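# Unplug the clipped cord from the power strip

## Task

Pull the plug of the cord that the wire clip on the power strip holds out of its socket and set it down so the plug is no longer inside the wire clip. At the end neither gripper may be holding any other loose object.

## Robot and tools

Robot: two arms, left_arm and right_arm, each with a two-finger parallel gripper and a wrist camera. The fingers point along the gripper's +z axis and close along its y axis. end_effector_position is the point between the finger pads, roughly 1 cm short of the fingertips.

Frames: the scene frame has its origin at table-top height, midway between the nominal arm bases. +x points out over the table, +y toward left_arm, +z up. Arm names do not match image left and right. Actual bases: left_arm at (-0.032, +0.227, 0) m, quat_wxyz (+1.000, 0, 0, -0.022); right_arm at (-0.006, -0.341, 0) m, quat_wxyz (+1.000, 0, 0, +0.029). Reported positions, quaternions, velocities and targets use the scene frame. Every commanded offset is along the axes of that arm's own Hand target, not the scene axes. Reported hand positions can be off by a few cm.

A row has 14 numbers, each in [-1, 1]: dx, dy, dz, rx, ry, rz, opening for left_arm, then the same seven for right_arm. Both arms must always be filled in. The six pose numbers are an offset from the arm's Hand target as it stood when the action or move began. 1.0 equals 0.6 m of travel or 180 degrees of turn. rx, ry, rz form one rotation vector. Opening is absolute, not an offset: +1 is fully open (0.094 m) and -1 is closed. Six zeros re-command the current Hand target. Sending the same offset again moves the arm further. A 0 in the opening slot is a real command (half open), so repeat the present opening to keep a grip.

execute_actions(actions, cameras): actions is a list of actions. Each action is a table of up to 15 rows, and each row lasts one 1/30 s step. A shorter table repeats its last row until all 15 steps are used. All rows in one action count from that action's starting Hand target, not from the row before. cameras is a list of names, ["all"], or []. With an empty actions list you get images and the full state.

move(target, speed, blend, opening_speed, grip_force, blocking, cameras): target is either one 14-number row or a list of up to 15 rows. Each row is an offset from the Hand targets at the start of the move. Paths are straight, run at most 10 s in total, and do not avoid obstacles. speed is in m/s, from 0.002 to 2.9, default 0.25; turning is capped at twice that value in rad/s. You can give one number or one per target. blend is in metres and rounds corners in a list; 0 means stop at each point. opening_speed is in opening units per second, 0.2 or more; use it for gentle closing. grip_force is in newtons per pad, 10 to 50, given once or per arm. It persists, and low values close slowly. blocking=false returns after about 0.5 s while the move keeps running. The result adds a move: line: done, off_target, moving, held or fault, plus limits=paced (pose clipped) or limits=held (steps withheld).

wait(seconds 0 to 10, cameras) lets time pass while the arms hold their commands. stop(cameras) brakes a running move. zoom_image(camera, region) enlarges part of the latest image from cam_high, cam_left_wrist or cam_right_wrist. region is [x0, y0, x1, y1] in pixels, at most 504 by 504. read_manual only returns licence text. finished_scene(scene) ends the scene and cannot be undone; make no further call in that reply.

Cameras: cam_high, cam_low, cam_left_wrist, cam_right_wrist, all 672x504. The calibration given is approximate. Wrist images can lag while the arm moves.

Result lines: end_effector_position (m) and end_effector_quat_wxyz. Hand target is the last commanded pose after clipping, and the next offsets count from it. grip_measured uses the -1..1 opening scale; with nothing held it reads slightly wide, and on a gripped part it reads a bit narrower than the part. The last Joint positions number is the opening in metres. Also reported: joint velocities (omitted when all are within noise), joint torques (offset, noisy; joints 1-3 wrap at ±28 N m), motor temperatures and Tool commands.

Control behaviour: each step the commanded orientation is limited to within 40 degrees of the measured one. Grippers often come to rest short of the target by up to a few cm, and waiting does not close that gap. Send the next command or add the missing distance. An arm blocked by something keeps pushing until you command it back past its gripper. Near its own base an arm can flip its shoulder posture, so go around the base. The faster the motion, the more the gripper lags and overshoots.

Gripping: force jumps to the full limit (about 50 to 64 N per pad) soon after contact. Use opening_speed or a lower grip_force for anything fragile. To release, command an opening well above grip_measured.

Avoid: collisions or presses between the two arms and their cameras; closing on the other gripper; fast impacts with the table, fixtures or the power strip; pushing hard past contact; pulling wrist-camera cables; letting anything drop or fall off the table; releasing a part that is still moving. Holding loads, keeping an arm stretched out or straining at an unreachable pose heats motors. MOTOR HOT appears at 75 °C, the arm folds and idles at 90 °C, and it goes limp at 100 °C. Loose objects may occasionally get nudged.

Suggested approach: find the plug and clip with the cameras. Grip the plug body firmly and withdraw it along the socket axis at low speed. Then move it up and out of the clip, lay it on the table, open the gripper and retract.

Each tool is called after "Request:" by a JSON object that holds its "method" and its "body".

## Session

Request:
{"method": "execute_actions", "body": {"actions": []}}

Scene clock: 0.00 s.
left_arm: end_effector_position=(+0.3341, +0.0288, +0.2542) grip_measured=+1.000 end_effector_quat_wxyz=(+0.387, -0.094, +0.898, -0.190) | right_arm: end_effector_position=(+0.3260, -0.2949, +0.1810) grip_measured=+1.000 end_effector_quat_wxyz=(+0.530, +0.057, +0.823, +0.196)
Joint positions: left_arm=[-0.529 1.396 1.291 -0.588 -0.171 -0.701 0.094] | right_arm=[-0.072 0.919 0.454 0.081 -0.279 0.313 0.094]
Joint velocities: within noise
Joint torques (N m): no reading
Motor temperatures (°C): left_arm=[28 28 40 25 27 27 24] | right_arm=[25 29 37 35 26 25 25]
Heat: left arm: 40 °C; right arm: 37 °C.
Hand target: left_arm +0.3345, +0.0297, +0.2621; +0.395, -0.094, +0.893, -0.192 | right_arm +0.3271, -0.2948, +0.1885; +0.539, +0.053, +0.818, +0.196
Tool commands: left_gripper/opening=+1.0 right_gripper/opening=+1.0

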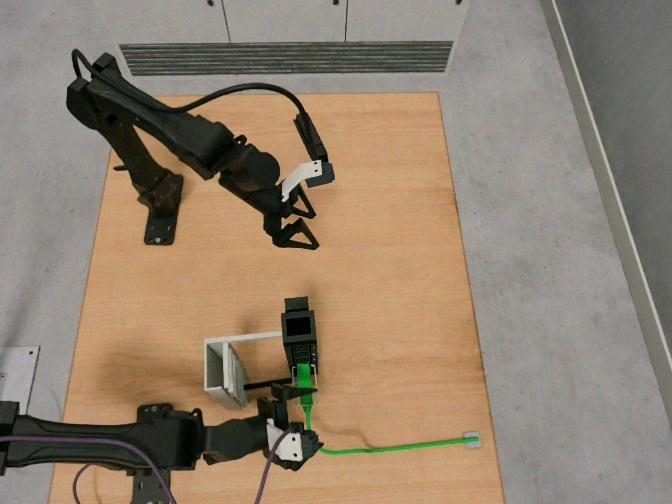

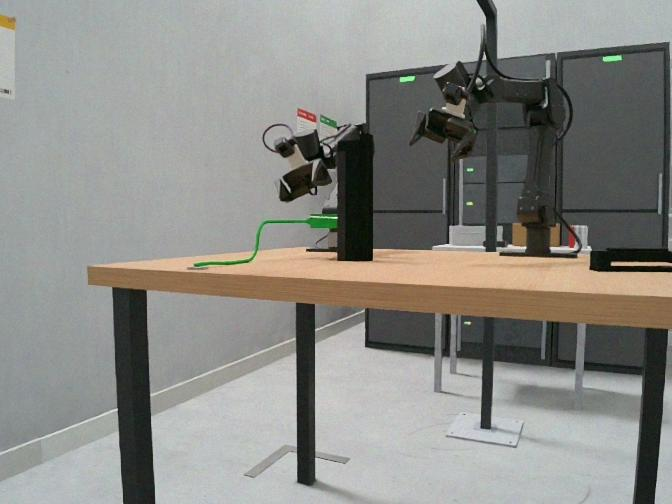

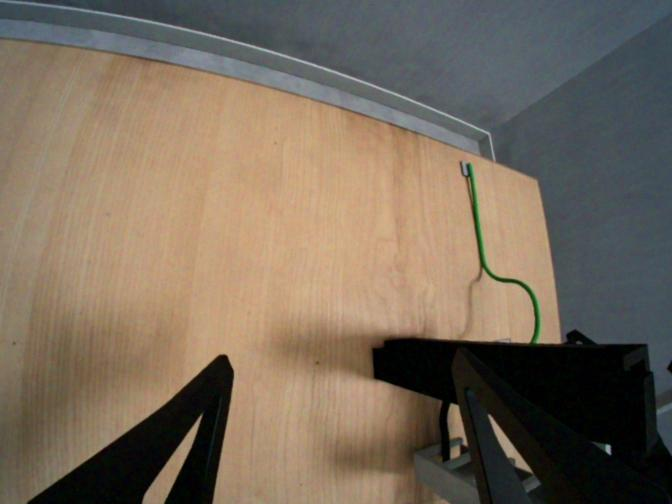

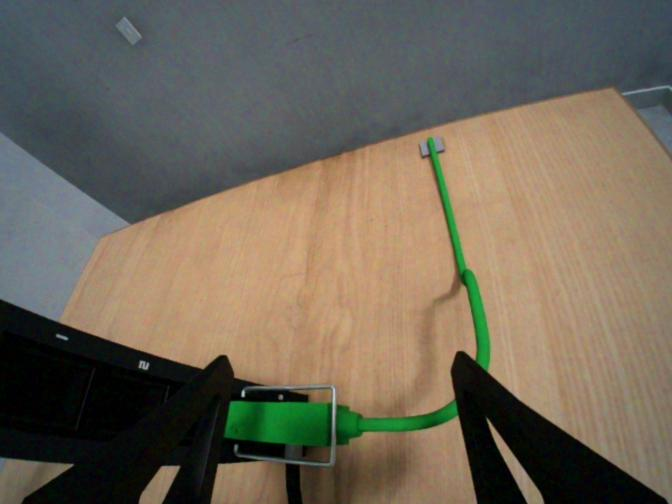

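Request:
{"method": "zoom_image", "body": {"camera": "cam_right_wrist", "region": [100, 280, 500, 504]}}

Request:
{"method": "zoom_image", "body": {"camera": "cam_high", "region": [180, 270, 360, 480]}}

Request:
{"method": "zoom_image", "body": {"camera": "cam_low", "region": [180, 90, 420, 290]}}

Request:
{"method": "zoom_image", "body": {"camera": "cam_left_wrist", "region": [360, 280, 672, 504]}}

Scaled by 1.260 from the camera's 672x504 image, which has a finer 960x720 frame.

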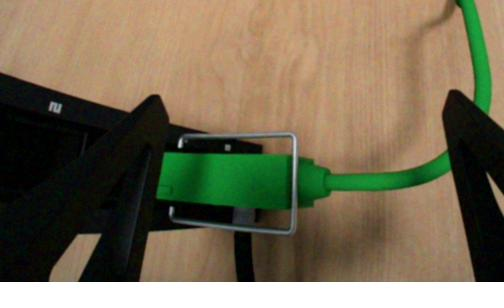

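Scaled by 2.400 from the camera's 672x504 image, which has a finer 960x720 frame.

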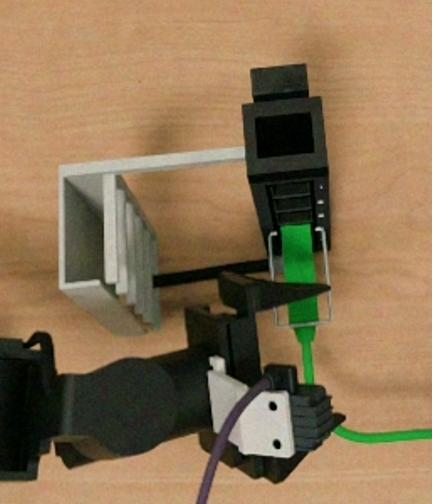

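Scaled by 2.100 from the camera's 672x504 image, which has a finer 960x720 frame.

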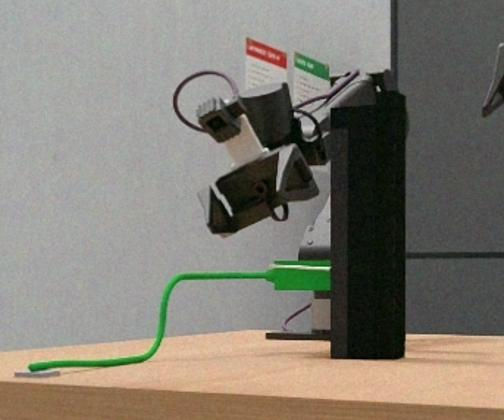

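Scaled by 1.615 from the camera's 672x504 image, which has a finer 960x720 frame.

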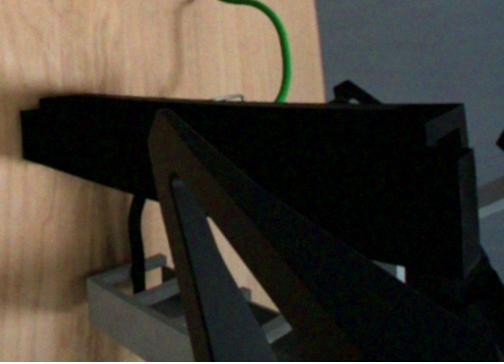

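Request:
{"method": "zoom_image", "body": {"camera": "cam_right_wrist", "region": [210, 360, 390, 495]}}

Request:
{"method": "zoom_image", "body": {"camera": "cam_high", "region": [260, 285, 350, 425]}}

Request:
{"method": "zoom_image", "body": {"camera": "cam_low", "region": [250, 180, 390, 280]}}

Request:
{"method": "zoom_image", "body": {"camera": "cam_high", "region": [180, 310, 300, 420]}}

Scaled by 2.800 from the camera's 672x504 image, which has a finer 960x720 frame.

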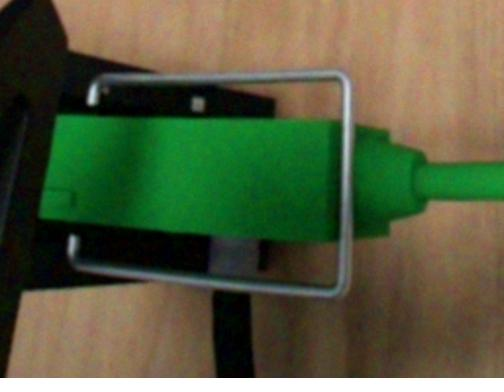

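Scaled by 3.600 from the camera's 672x504 image, which has a finer 960x720 frame.

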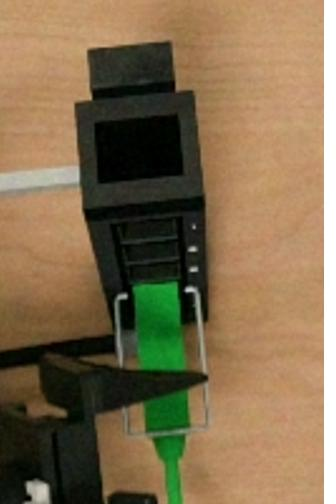

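Scaled by 3.600 from the camera's 672x504 image, which has a finer 960x720 frame.

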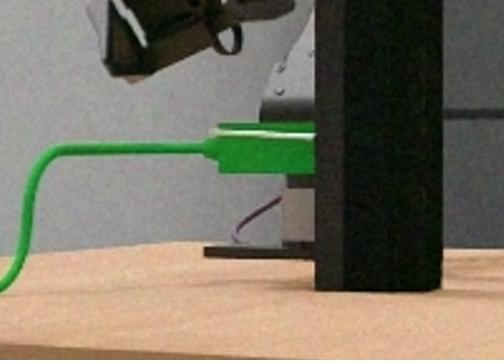

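Scaled by 4.200 from the camera's 672x504 image, which has a finer 960x720 frame.

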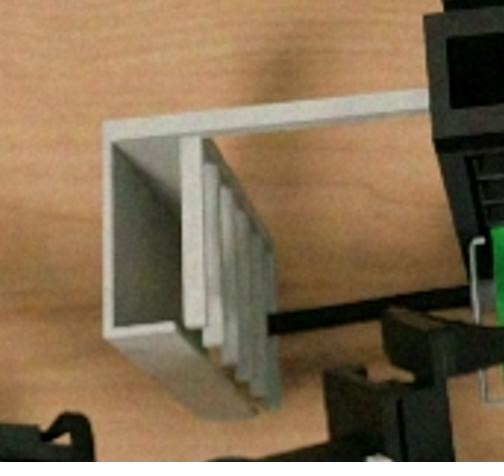

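Request:
{"method": "move", "body": {"target": [0,0,0,0,0,0,1, 0.02655,-0.07935,-0.03963,0.3809,0.1777,0.3965,1], "speed": 0.25, "cameras": ["all"]}}

Scene clock: 164.03 s.
left_arm: end_effector_position=(+0.3341, +0.0288, +0.2542) grip_measured=+1.000 end_effector_quat_wxyz=(+0.387, -0.094, +0.898, -0.190) | right_arm: end_effector_position=(+0.3008, -0.3380, +0.1606) grip_measured=+1.000 end_effector_quat_wxyz=(-0.003, +0.701, +0.713, -0.001)
Joint positions: left_arm=[-0.529 1.396 1.291 -0.588 -0.171 -0.701 0.094] | right_arm=[-0.053 1.717 1.602 -1.461 -0.002 1.558 0.094]
Joint torques (N m): left_arm=[-0.03 -6.42 7.35 1.49 -0.15 0.04] | right_arm=[-0.46 -6.23 8.34 0.11 -0.01 0.07]
Motor temperatures (°C): left_arm=[27 29 47 34 27 27 24] | right_arm=[25 28 43 42 26 24 24]
Heat: left arm: 47 °C; right arm: 43 °C.
Hand target: left_arm +0.3345, +0.0297, +0.2621; +0.395, -0.094, +0.893, -0.192 | right_arm +0.3051, -0.3400, +0.1649; +0.000, +0.707, +0.707, +0.000
Off the commanded pose: left_arm 0.008 m, 1 deg | right_arm 0.006 m, 1 deg.
move: done
camera_calibration:
cam_right_wrist: T_world_to_cam=[[-0.999742, 0.00374568, 0.0224183, 0.294045], [0.0142174, 0.872601, 0.488227, 0.265877], [-0.0177335, 0.488419, -0.872429, 0.413173], [0, 0, 0, 1]] pos_world=[0.297516, -0.434908, 0.224064]

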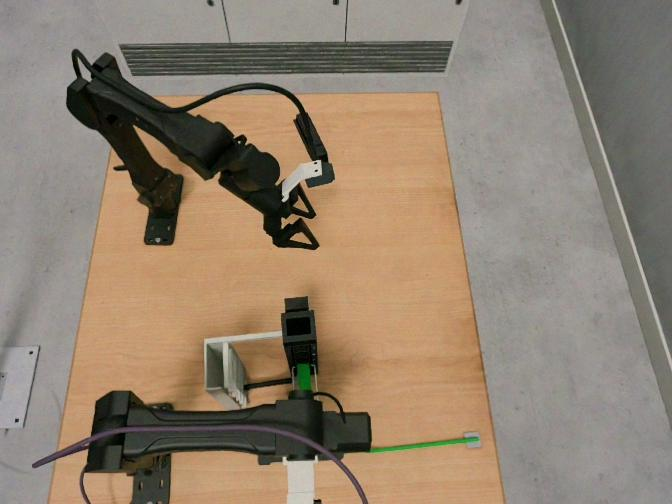

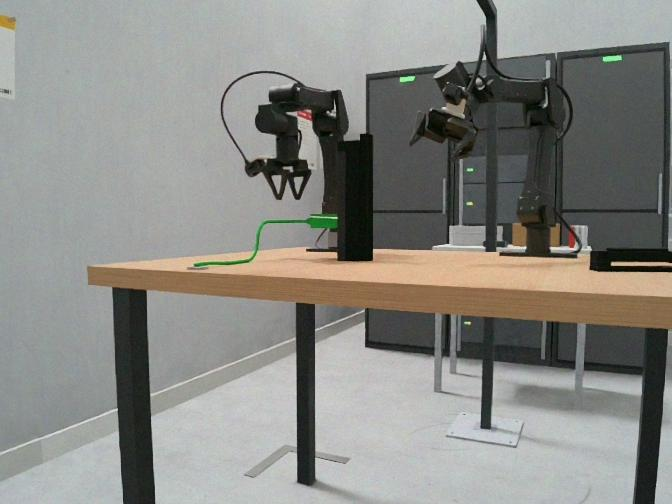

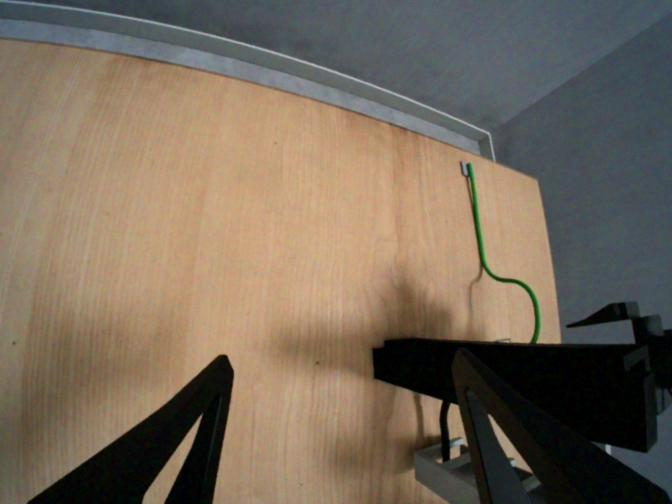

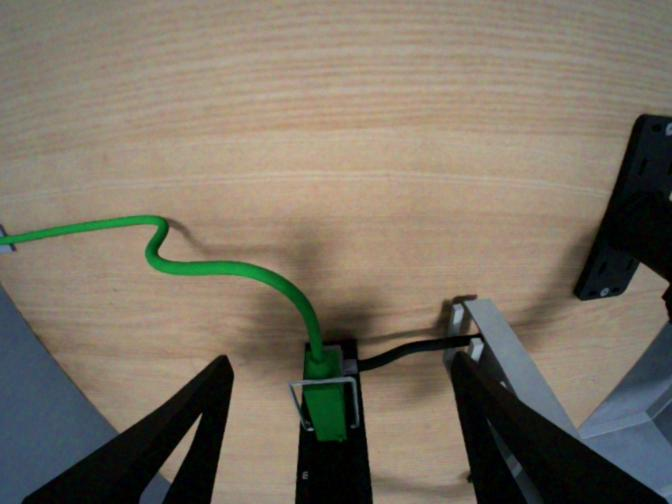

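Request:
{"method": "zoom_image", "body": {"camera": "cam_right_wrist", "region": [250, 320, 400, 470]}}

Request:
{"method": "zoom_image", "body": {"camera": "cam_right_wrist", "region": [230, 280, 600, 504]}}

Request:
{"method": "zoom_image", "body": {"camera": "cam_high", "region": [190, 280, 350, 420]}}

Request:
{"method": "zoom_image", "body": {"camera": "cam_low", "region": [230, 120, 430, 280]}}

Scaled by 3.360 from the camera's 672x504 image, which has a finer 960x720 frame.

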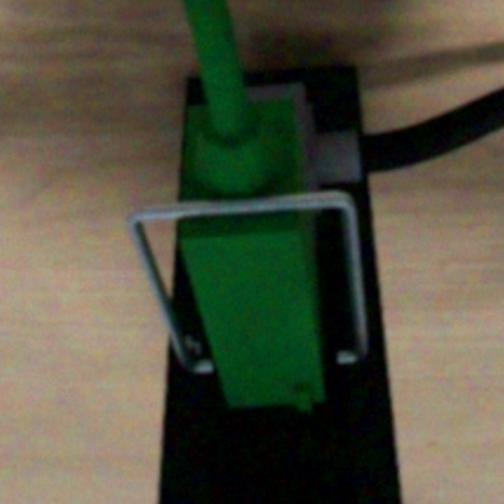

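Scaled by 1.362 from the camera's 672x504 image, which has a finer 960x720 frame.

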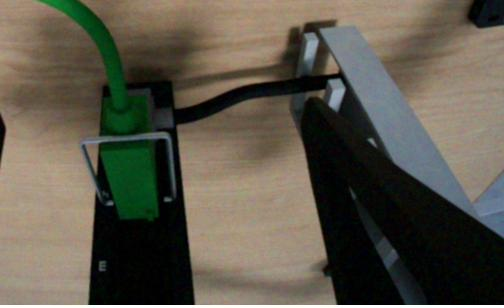

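Scaled by 3.150 from the camera's 672x504 image, which has a finer 960x720 frame.

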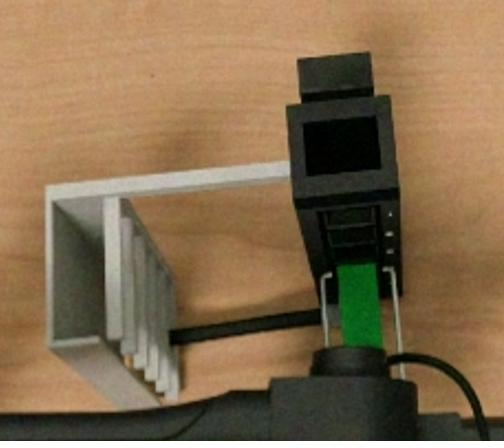

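Scaled by 2.520 from the camera's 672x504 image, which has a finer 960x720 frame.

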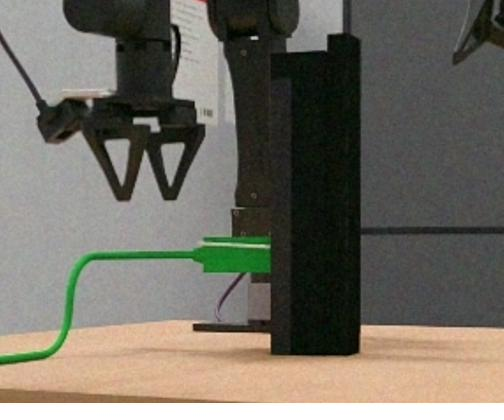

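Request:
{"method": "move", "body": {"target": [0,0,0,0,0,0,1, 0.0392,0.0573,0.0,-0.1954,0.1954,-0.4718,-1], "speed": 0.2, "cameras": ["cam_high","cam_right_wrist","cam_low"]}}

Scene clock: 329.97 s.
left_arm: end_effector_position=(+0.3341, +0.0288, +0.2542) grip_measured=+1.000 end_effector_quat_wxyz=(+0.387, -0.094, +0.898, -0.190) | right_arm: end_effector_position=(+0.3316, -0.3147, +0.1597) grip_measured=-0.983 end_effector_quat_wxyz=(+0.002, +0.012, +0.929, +0.370)
Joint positions: left_arm=[-0.529 1.396 1.291 -0.588 -0.171 -0.701 0.094] | right_arm=[-0.344 1.938 1.673 -1.551 -0.725 -0.353 0.001]
Joint torques (N m): left_arm=[0.14 -6.32 7.41 1.52 -0.15 0.07] | right_arm=[-0.58 -7.68 8.05 -0.19 -0.52 -0.24]
Motor temperatures (°C): left_arm=[26 29 48 36 27 27 24] | right_arm=[25 33 42 33 26 24 24]
Heat: left arm: 48 °C; right arm: 42 °C.
Hand target: left_arm +0.3345, +0.0297, +0.2621; +0.395, -0.094, +0.893, -0.192 | right_arm +0.3394, -0.3164, +0.1648; +0.000, +0.000, +0.924, +0.383
Off the commanded pose: left_arm 0.008 m, 1 deg | right_arm 0.010 m, 2 deg.
joint sent to its limit (right arm) — joint 4 (wrist pitch), lower limit. The joint targets still meet the commanded pose.
move: done
camera_calibration:
cam_right_wrist: T_world_to_cam=[[-0.0433066, -0.736641, -0.674896, -0.114063], [-0.878738, -0.293319, 0.376541, 0.192604], [-0.475335, 0.609363, -0.634612, 0.55342], [0, 0, 0, 1]] pos_world=[0.427369, -0.364763, 0.201703]
Images, in order (width x height): cam_high 672x504, cam_low 672x504, cam_right_wrist 672x504.

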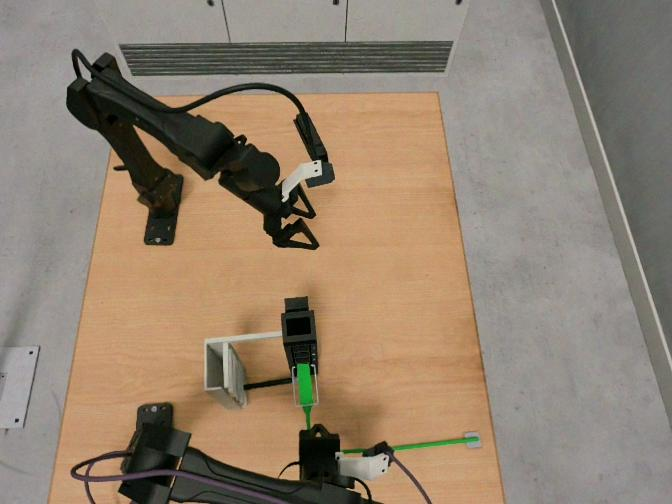

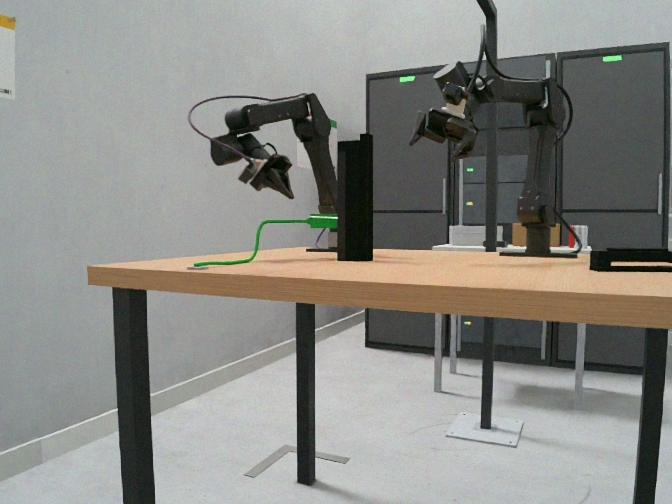

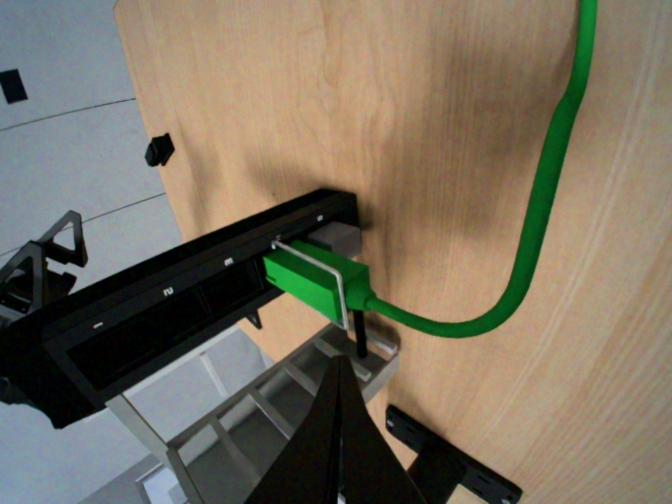

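Request:
{"method": "zoom_image", "body": {"camera": "cam_right_wrist", "region": [240, 200, 440, 380]}}

Request:
{"method": "zoom_image", "body": {"camera": "cam_high", "region": [270, 330, 350, 440]}}

Request:
{"method": "zoom_image", "body": {"camera": "cam_right_wrist", "region": [40, 180, 440, 504]}}

Scaled by 2.520 from the camera's 672x504 image, which has a finer 960x720 frame.

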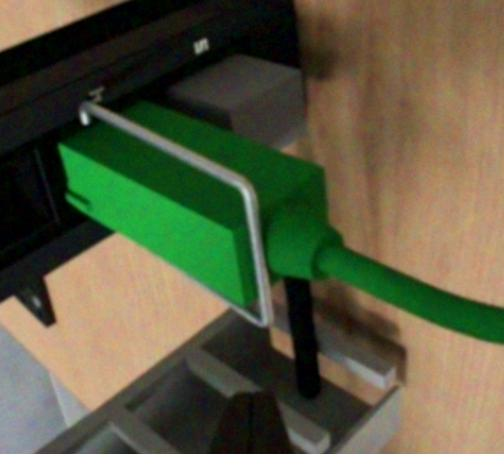

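Scaled by 4.582 from the camera's 672x504 image, which has a finer 960x720 frame.

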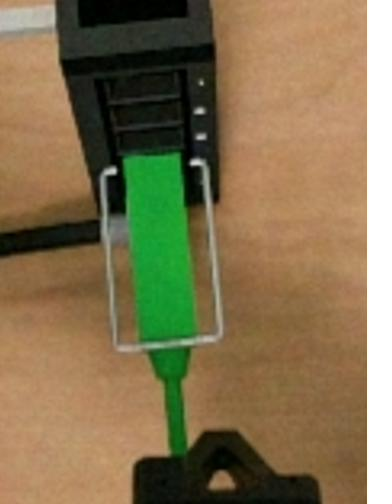

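Scaled by 1.260 from the camera's 672x504 image, which has a finer 960x720 frame.

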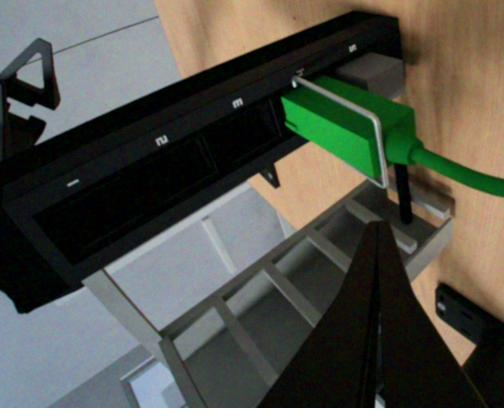

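Request:
{"method": "move", "body": {"target": [0,0,0,0,0,0,1, 0.0,-0.0108,0.0667,0,0,0,-1], "speed": 0.1, "cameras": ["cam_high","cam_right_wrist","cam_low"]}}

Scene clock: 376.63 s.
left_arm: end_effector_position=(+0.3341, +0.0288, +0.2542) grip_measured=+1.000 end_effector_quat_wxyz=(+0.387, -0.094, +0.898, -0.190) | right_arm: end_effector_position=(+0.3379, -0.2966, +0.1361) grip_measured=-0.983 end_effector_quat_wxyz=(+0.002, -0.003, +0.928, +0.372)
Joint positions: left_arm=[-0.529 1.396 1.291 -0.588 -0.171 -0.701 0.094] | right_arm=[-0.29 1.951 1.597 -1.431 -0.737 -0.322 0.001]
Joint torques (N m): left_arm=[-0.05 -6.35 7.25 1.49 -0.17 0.07] | right_arm=[0.2 -8.08 4.4 0.06 -0.53 0]
Heat: left arm: 49 °C; right arm: 45 °C.
Hand target: left_arm +0.3345, +0.0297, +0.2621; +0.395, -0.094, +0.893, -0.192 | right_arm +0.3394, -0.2927, +0.1321; +0.000, +0.000, +0.924, +0.383
Off the commanded pose: left_arm 0.008 m, 1 deg | right_arm 0.006 m, 1 deg.
move: done
camera_calibration:
cam_right_wrist: T_world_to_cam=[[-0.0140788, -0.734878, -0.678054, -0.125308], [-0.873878, -0.320516, 0.365522, 0.204104], [-0.485941, 0.597682, -0.637681, 0.530923], [0, 0, 0, 1]] pos_world=[0.434595, -0.343991, 0.178989]
Images, in order (width x height): cam_high 672x504, cam_low 672x504, cam_right_wrist 672x504.

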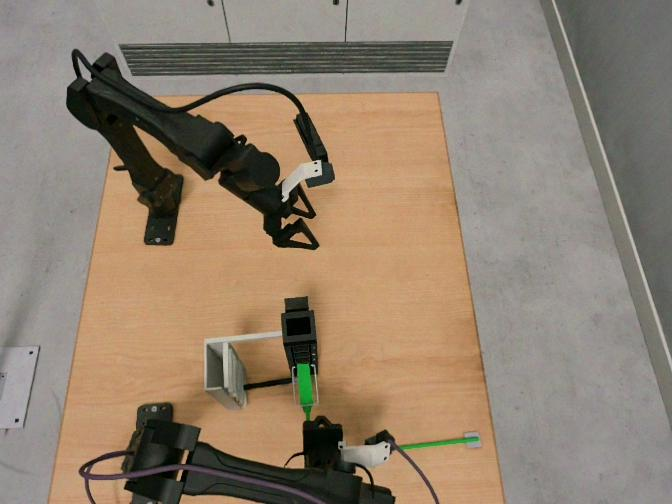

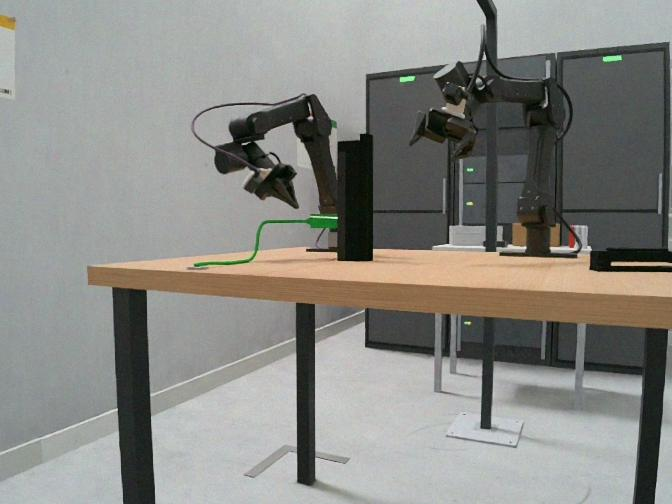

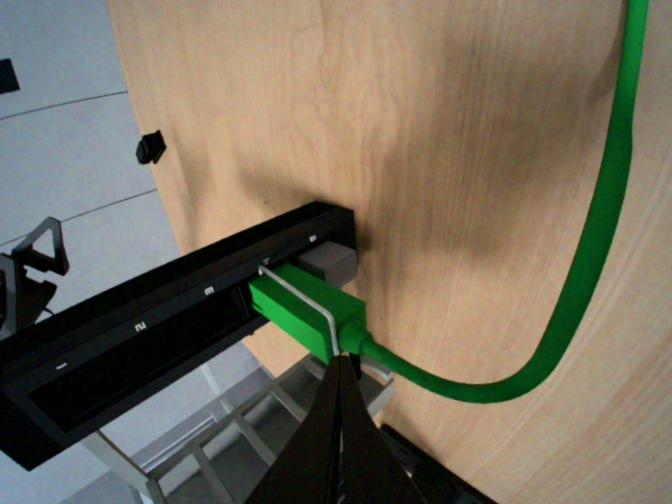

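Request:
{"method": "zoom_image", "body": {"camera": "cam_right_wrist", "region": [240, 240, 440, 400]}}

Request:
{"method": "zoom_image", "body": {"camera": "cam_low", "region": [230, 160, 370, 280]}}

Request:
{"method": "zoom_image", "body": {"camera": "cam_high", "region": [270, 350, 350, 450]}}

Scaled by 2.520 from the camera's 672x504 image, which has a finer 960x720 frame.

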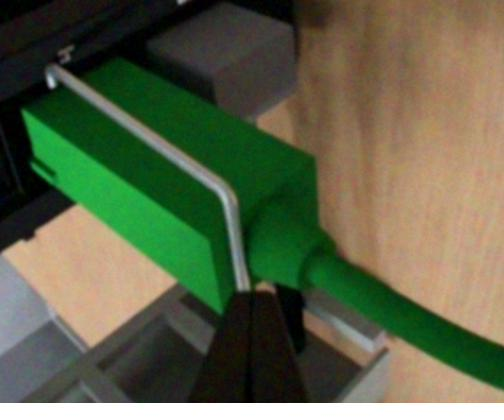

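Scaled by 3.600 from the camera's 672x504 image, which has a finer 960x720 frame.

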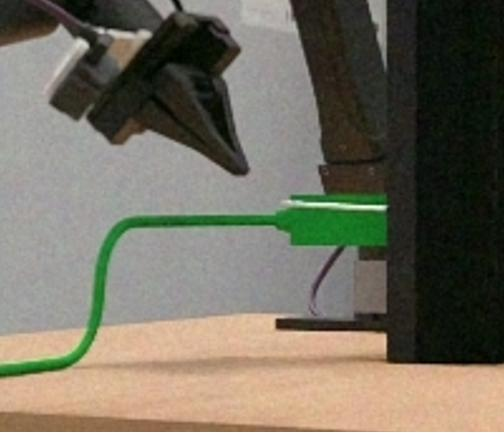

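Scaled by 5.040 from the camera's 672x504 image, which has a finer 960x720 frame.

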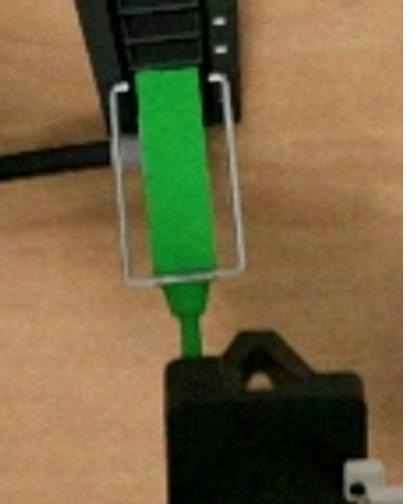

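Request:
{"method": "move", "body": {"target": [0,0,0,0,0,0,1, 0.010,-0.0067,0.0367,0,0,0,-1], "speed": 0.08, "cameras": ["cam_right_wrist","cam_low"]}}

Request:
{"method": "zoom_image", "body": {"camera": "cam_right_wrist", "region": [240, 240, 440, 400]}}

Request:
{"method": "zoom_image", "body": {"camera": "cam_low", "region": [260, 180, 350, 260]}}

Scene clock: 397.77 s.
left_arm: end_effector_position=(+0.3341, +0.0288, +0.2542) grip_measured=+1.000 end_effector_quat_wxyz=(+0.387, -0.094, +0.898, -0.190) | right_arm: end_effector_position=(+0.3329, -0.2847, +0.1097) grip_measured=-0.983 end_effector_quat_wxyz=(-0.009, +0.002, +0.927, +0.374)
Joint positions: left_arm=[-0.529 1.396 1.291 -0.588 -0.171 -0.701 0.094] | right_arm=[-0.26 1.951 1.488 -1.319 -0.744 -0.279 0.001]
Joint velocities: left_arm=[0.002 -0.002 0.017 -0.051 -0.022 -0.154 0] | right_arm=[within noise]
Joint torques (N m): left_arm=[-0.14 -6.48 7.32 1.5 -0.17 0.07] | right_arm=[0.39 -10.11 4.27 0.1 -0.53 0]
Heat: left arm: 49 °C; right arm: 42 °C.
Hand target: left_arm +0.3345, +0.0297, +0.2621; +0.395, -0.094, +0.893, -0.192 | right_arm +0.3333, -0.2799, +0.1136; +0.000, +0.000, +0.924, +0.383
Off the commanded pose: left_arm 0.008 m, 1 deg | right_arm 0.006 m, 2 deg.
move: done
camera_calibration:
cam_right_wrist: T_world_to_cam=[[-0.0327828, -0.73107, -0.681515, -0.126844], [-0.865388, -0.320381, 0.385305, 0.208254], [-0.50003, 0.602406, -0.622156, 0.508893], [0, 0, 0, 1]] pos_world=[0.430524, -0.332571, 0.149924]
Images, in order (width x height): cam_low 672x504, cam_right_wrist 672x504.

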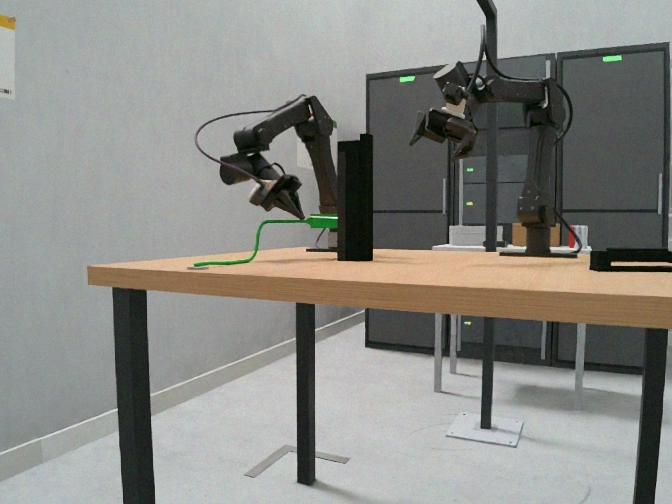

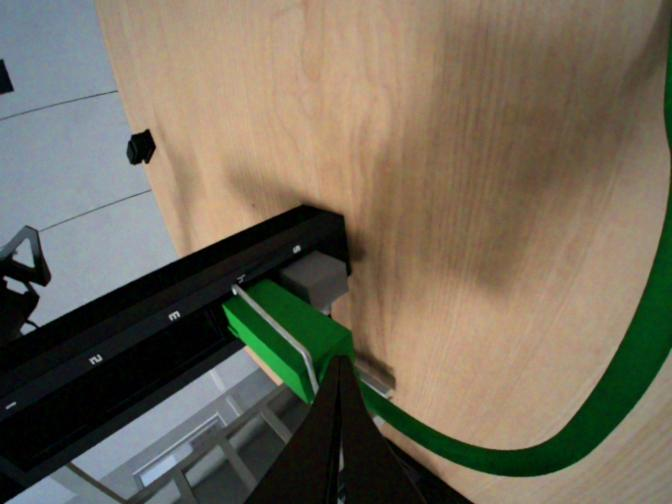

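Scaled by 2.520 from the camera's 672x504 image, which has a finer 960x720 frame.

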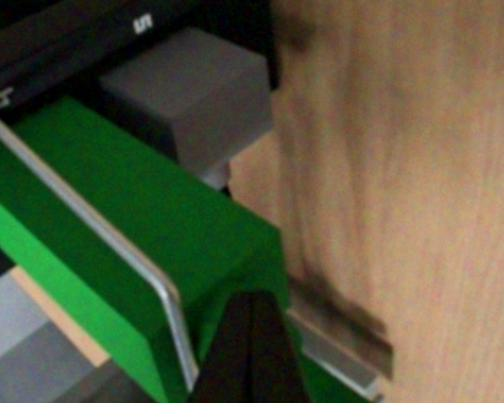

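Scaled by 5.600 from the camera's 672x504 image, which has a finer 960x720 frame.

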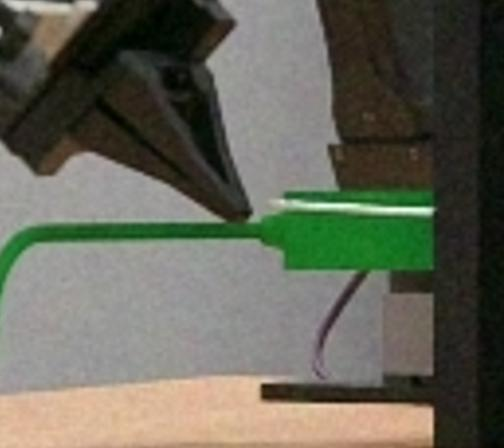

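Request:
{"method": "move", "body": {"target": [0,0,0,0,0,0,1, 0.0033,0,0.0133,0,0,0,-1], "speed": 0.05, "cameras": ["cam_right_wrist","cam_low"]}}

Request:
{"method": "zoom_image", "body": {"camera": "cam_right_wrist", "region": [240, 240, 440, 400]}}

Request:
{"method": "zoom_image", "body": {"camera": "cam_low", "region": [260, 180, 350, 260]}}

Scene clock: 435.77 s.
left_arm: end_effector_position=(+0.3341, +0.0288, +0.2542) grip_measured=+1.000 end_effector_quat_wxyz=(+0.387, -0.094, +0.898, -0.190) | right_arm: end_effector_position=(+0.3310, -0.2798, +0.1011) grip_measured=-0.983 end_effector_quat_wxyz=(-0.013, +0.005, +0.927, +0.375)
Joint positions: left_arm=[-0.529 1.396 1.291 -0.588 -0.171 -0.701 0.094] | right_arm=[-0.247 1.951 1.452 -1.279 -0.747 -0.259 0.001]
Joint torques (N m): left_arm=[0.05 -6.5 7.24 1.54 -0.2 0.06] | right_arm=[0.55 -10.93 4.19 0.08 -0.53 0.01]
Heat: left arm: 49 °C; right arm: 41 °C.
Hand target: left_arm +0.3345, +0.0297, +0.2621; +0.395, -0.094, +0.893, -0.192 | right_arm +0.3314, -0.2743, +0.1080; +0.000, +0.000, +0.924, +0.383
Off the commanded pose: left_arm 0.008 m, 1 deg | right_arm 0.009 m, 2 deg.
move: done
camera_calibration:
cam_right_wrist: T_world_to_cam=[[-0.0409033, -0.729719, -0.682523, -0.125998], [-0.862428, -0.319141, 0.392895, 0.210003], [-0.504524, 0.604698, -0.616276, 0.501143], [0, 0, 0, 1]] pos_world=[0.428797, -0.327963, 0.140337]
Images, in order (width x height): cam_low 672x504, cam_right_wrist 672x504.

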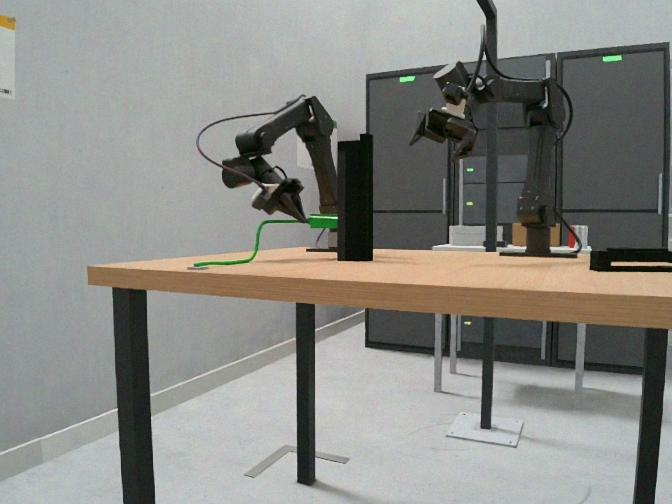

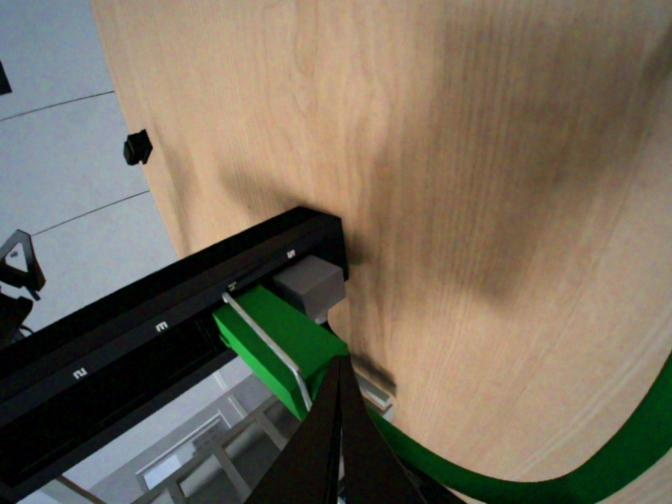

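Scaled by 2.520 from the camera's 672x504 image, which has a finer 960x720 frame.

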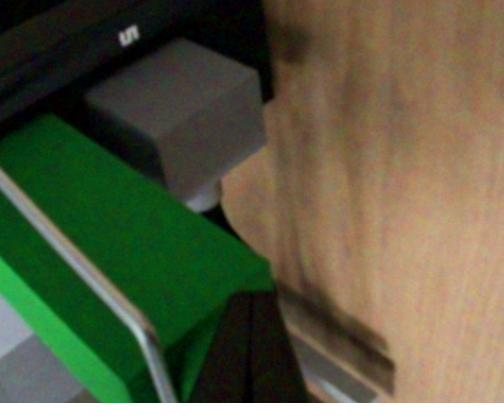

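Scaled by 5.600 from the camera's 672x504 image, which has a finer 960x720 frame.

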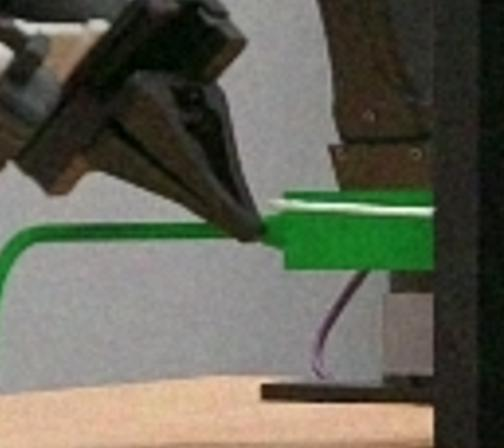

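Request:
{"method": "move", "body": {"target": [[0,0,0,0,0,0,1, 0,0.01296,-0.0038,0,0,0,-1],[0,0,0,0,0,0,1, 0,0.0395,-0.0239,0,0,0,-1]], "speed": 0.04, "blend": [0.003,0], "cameras": ["cam_right_wrist","cam_low","cam_high"]}}

Request:
{"method": "zoom_image", "body": {"camera": "cam_right_wrist", "region": [200, 240, 440, 400]}}

Request:
{"method": "zoom_image", "body": {"camera": "cam_low", "region": [260, 180, 350, 260]}}

Scene clock: 450.67 s.
left_arm: end_effector_position=(+0.3341, +0.0288, +0.2542) grip_measured=+1.000 end_effector_quat_wxyz=(+0.387, -0.094, +0.898, -0.190) | right_arm: end_effector_position=(+0.3243, -0.2719, +0.1154) grip_measured=-0.983 end_effector_quat_wxyz=(-0.028, +0.012, +0.925, +0.378)
Joint positions: left_arm=[-0.529 1.396 1.291 -0.588 -0.171 -0.701 0.094] | right_arm=[-0.229 1.927 1.473 -1.337 -0.752 -0.233 0.001]
Joint torques (N m): left_arm=[-0.16 -6.27 7.32 1.54 -0.13 0.09] | right_arm=[0.57 -11.52 7.87 -0.14 -0.53 0]
Heat: left arm: 49 °C; right arm: 41 °C.
Hand target: left_arm +0.3345, +0.0297, +0.2621; +0.395, -0.094, +0.893, -0.192 | right_arm +0.3315, -0.2677, +0.1350; +0.000, +0.000, +0.924, +0.383
Off the commanded pose: left_arm 0.008 m, 1 deg | right_arm 0.021 m, 3 deg.
move: off_target (right_arm)
camera_calibration:
cam_right_wrist: T_world_to_cam=[[-0.063363, -0.72552, -0.685278, -0.102142], [-0.850169, -0.320387, 0.417811, 0.193934], [-0.522684, 0.609075, -0.596514, 0.506623], [0, 0, 0, 1]] pos_world=[0.423209, -0.320544, 0.151184]
Images, in order (width x height): cam_high 672x504, cam_low 672x504, cam_right_wrist 672x504.

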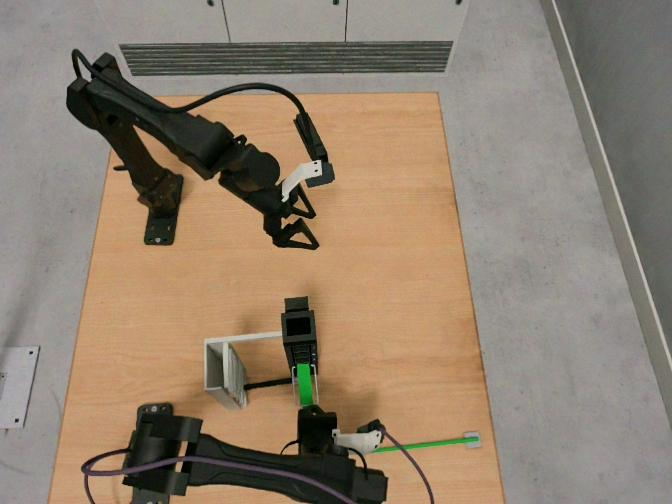

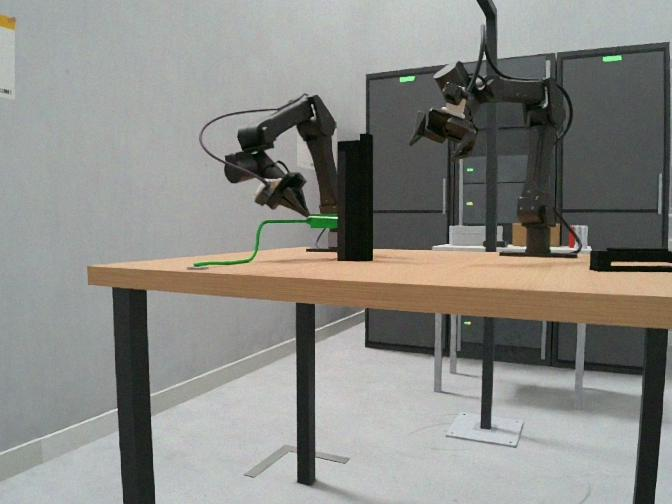

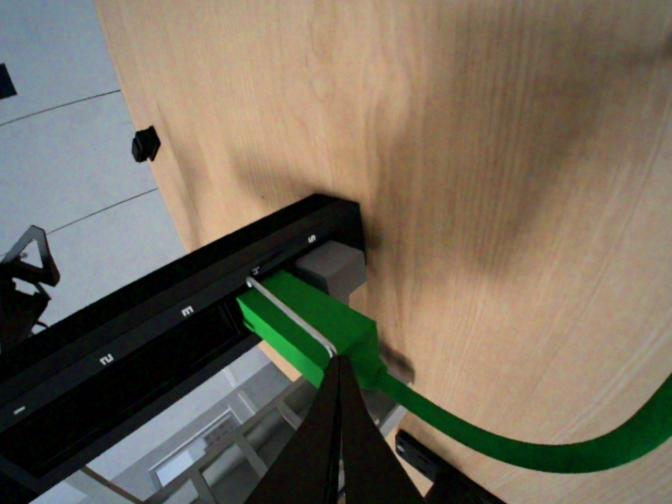

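Scaled by 2.100 from the camera's 672x504 image, which has a finer 960x720 frame.

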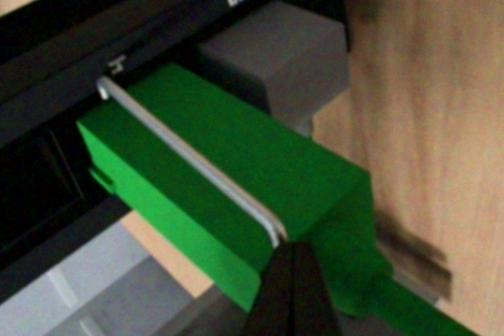

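Scaled by 5.600 from the camera's 672x504 image, which has a finer 960x720 frame.

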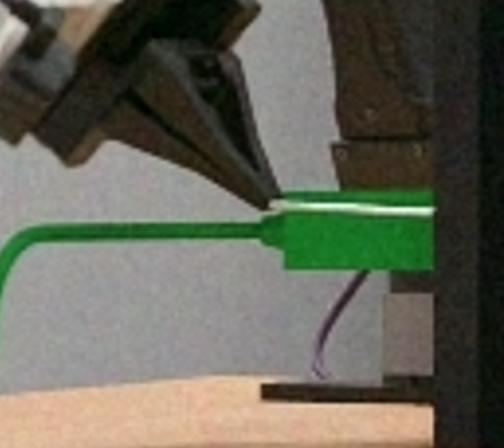

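Request:
{"method": "zoom_image", "body": {"camera": "cam_low", "region": [290, 200, 340, 240]}}

Request:
{"method": "zoom_image", "body": {"camera": "cam_right_wrist", "region": [290, 310, 390, 400]}}

Request:
{"method": "zoom_image", "body": {"camera": "cam_high", "region": [270, 350, 350, 430]}}

Scaled by 10.080 from the camera's 672x504 image, which has a finer 960x720 frame.

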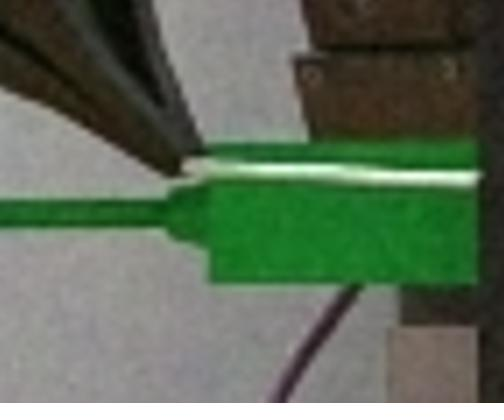

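Scaled by 5.040 from the camera's 672x504 image, which has a finer 960x720 frame.

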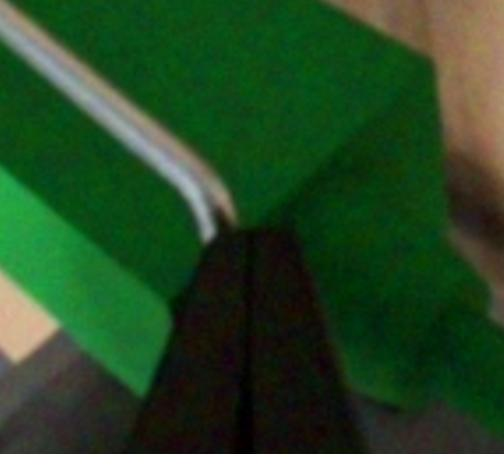

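Scaled by 6.300 from the camera's 672x504 image, which has a finer 960x720 frame.

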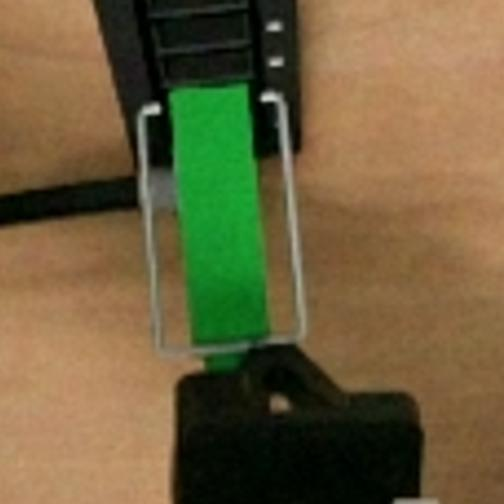

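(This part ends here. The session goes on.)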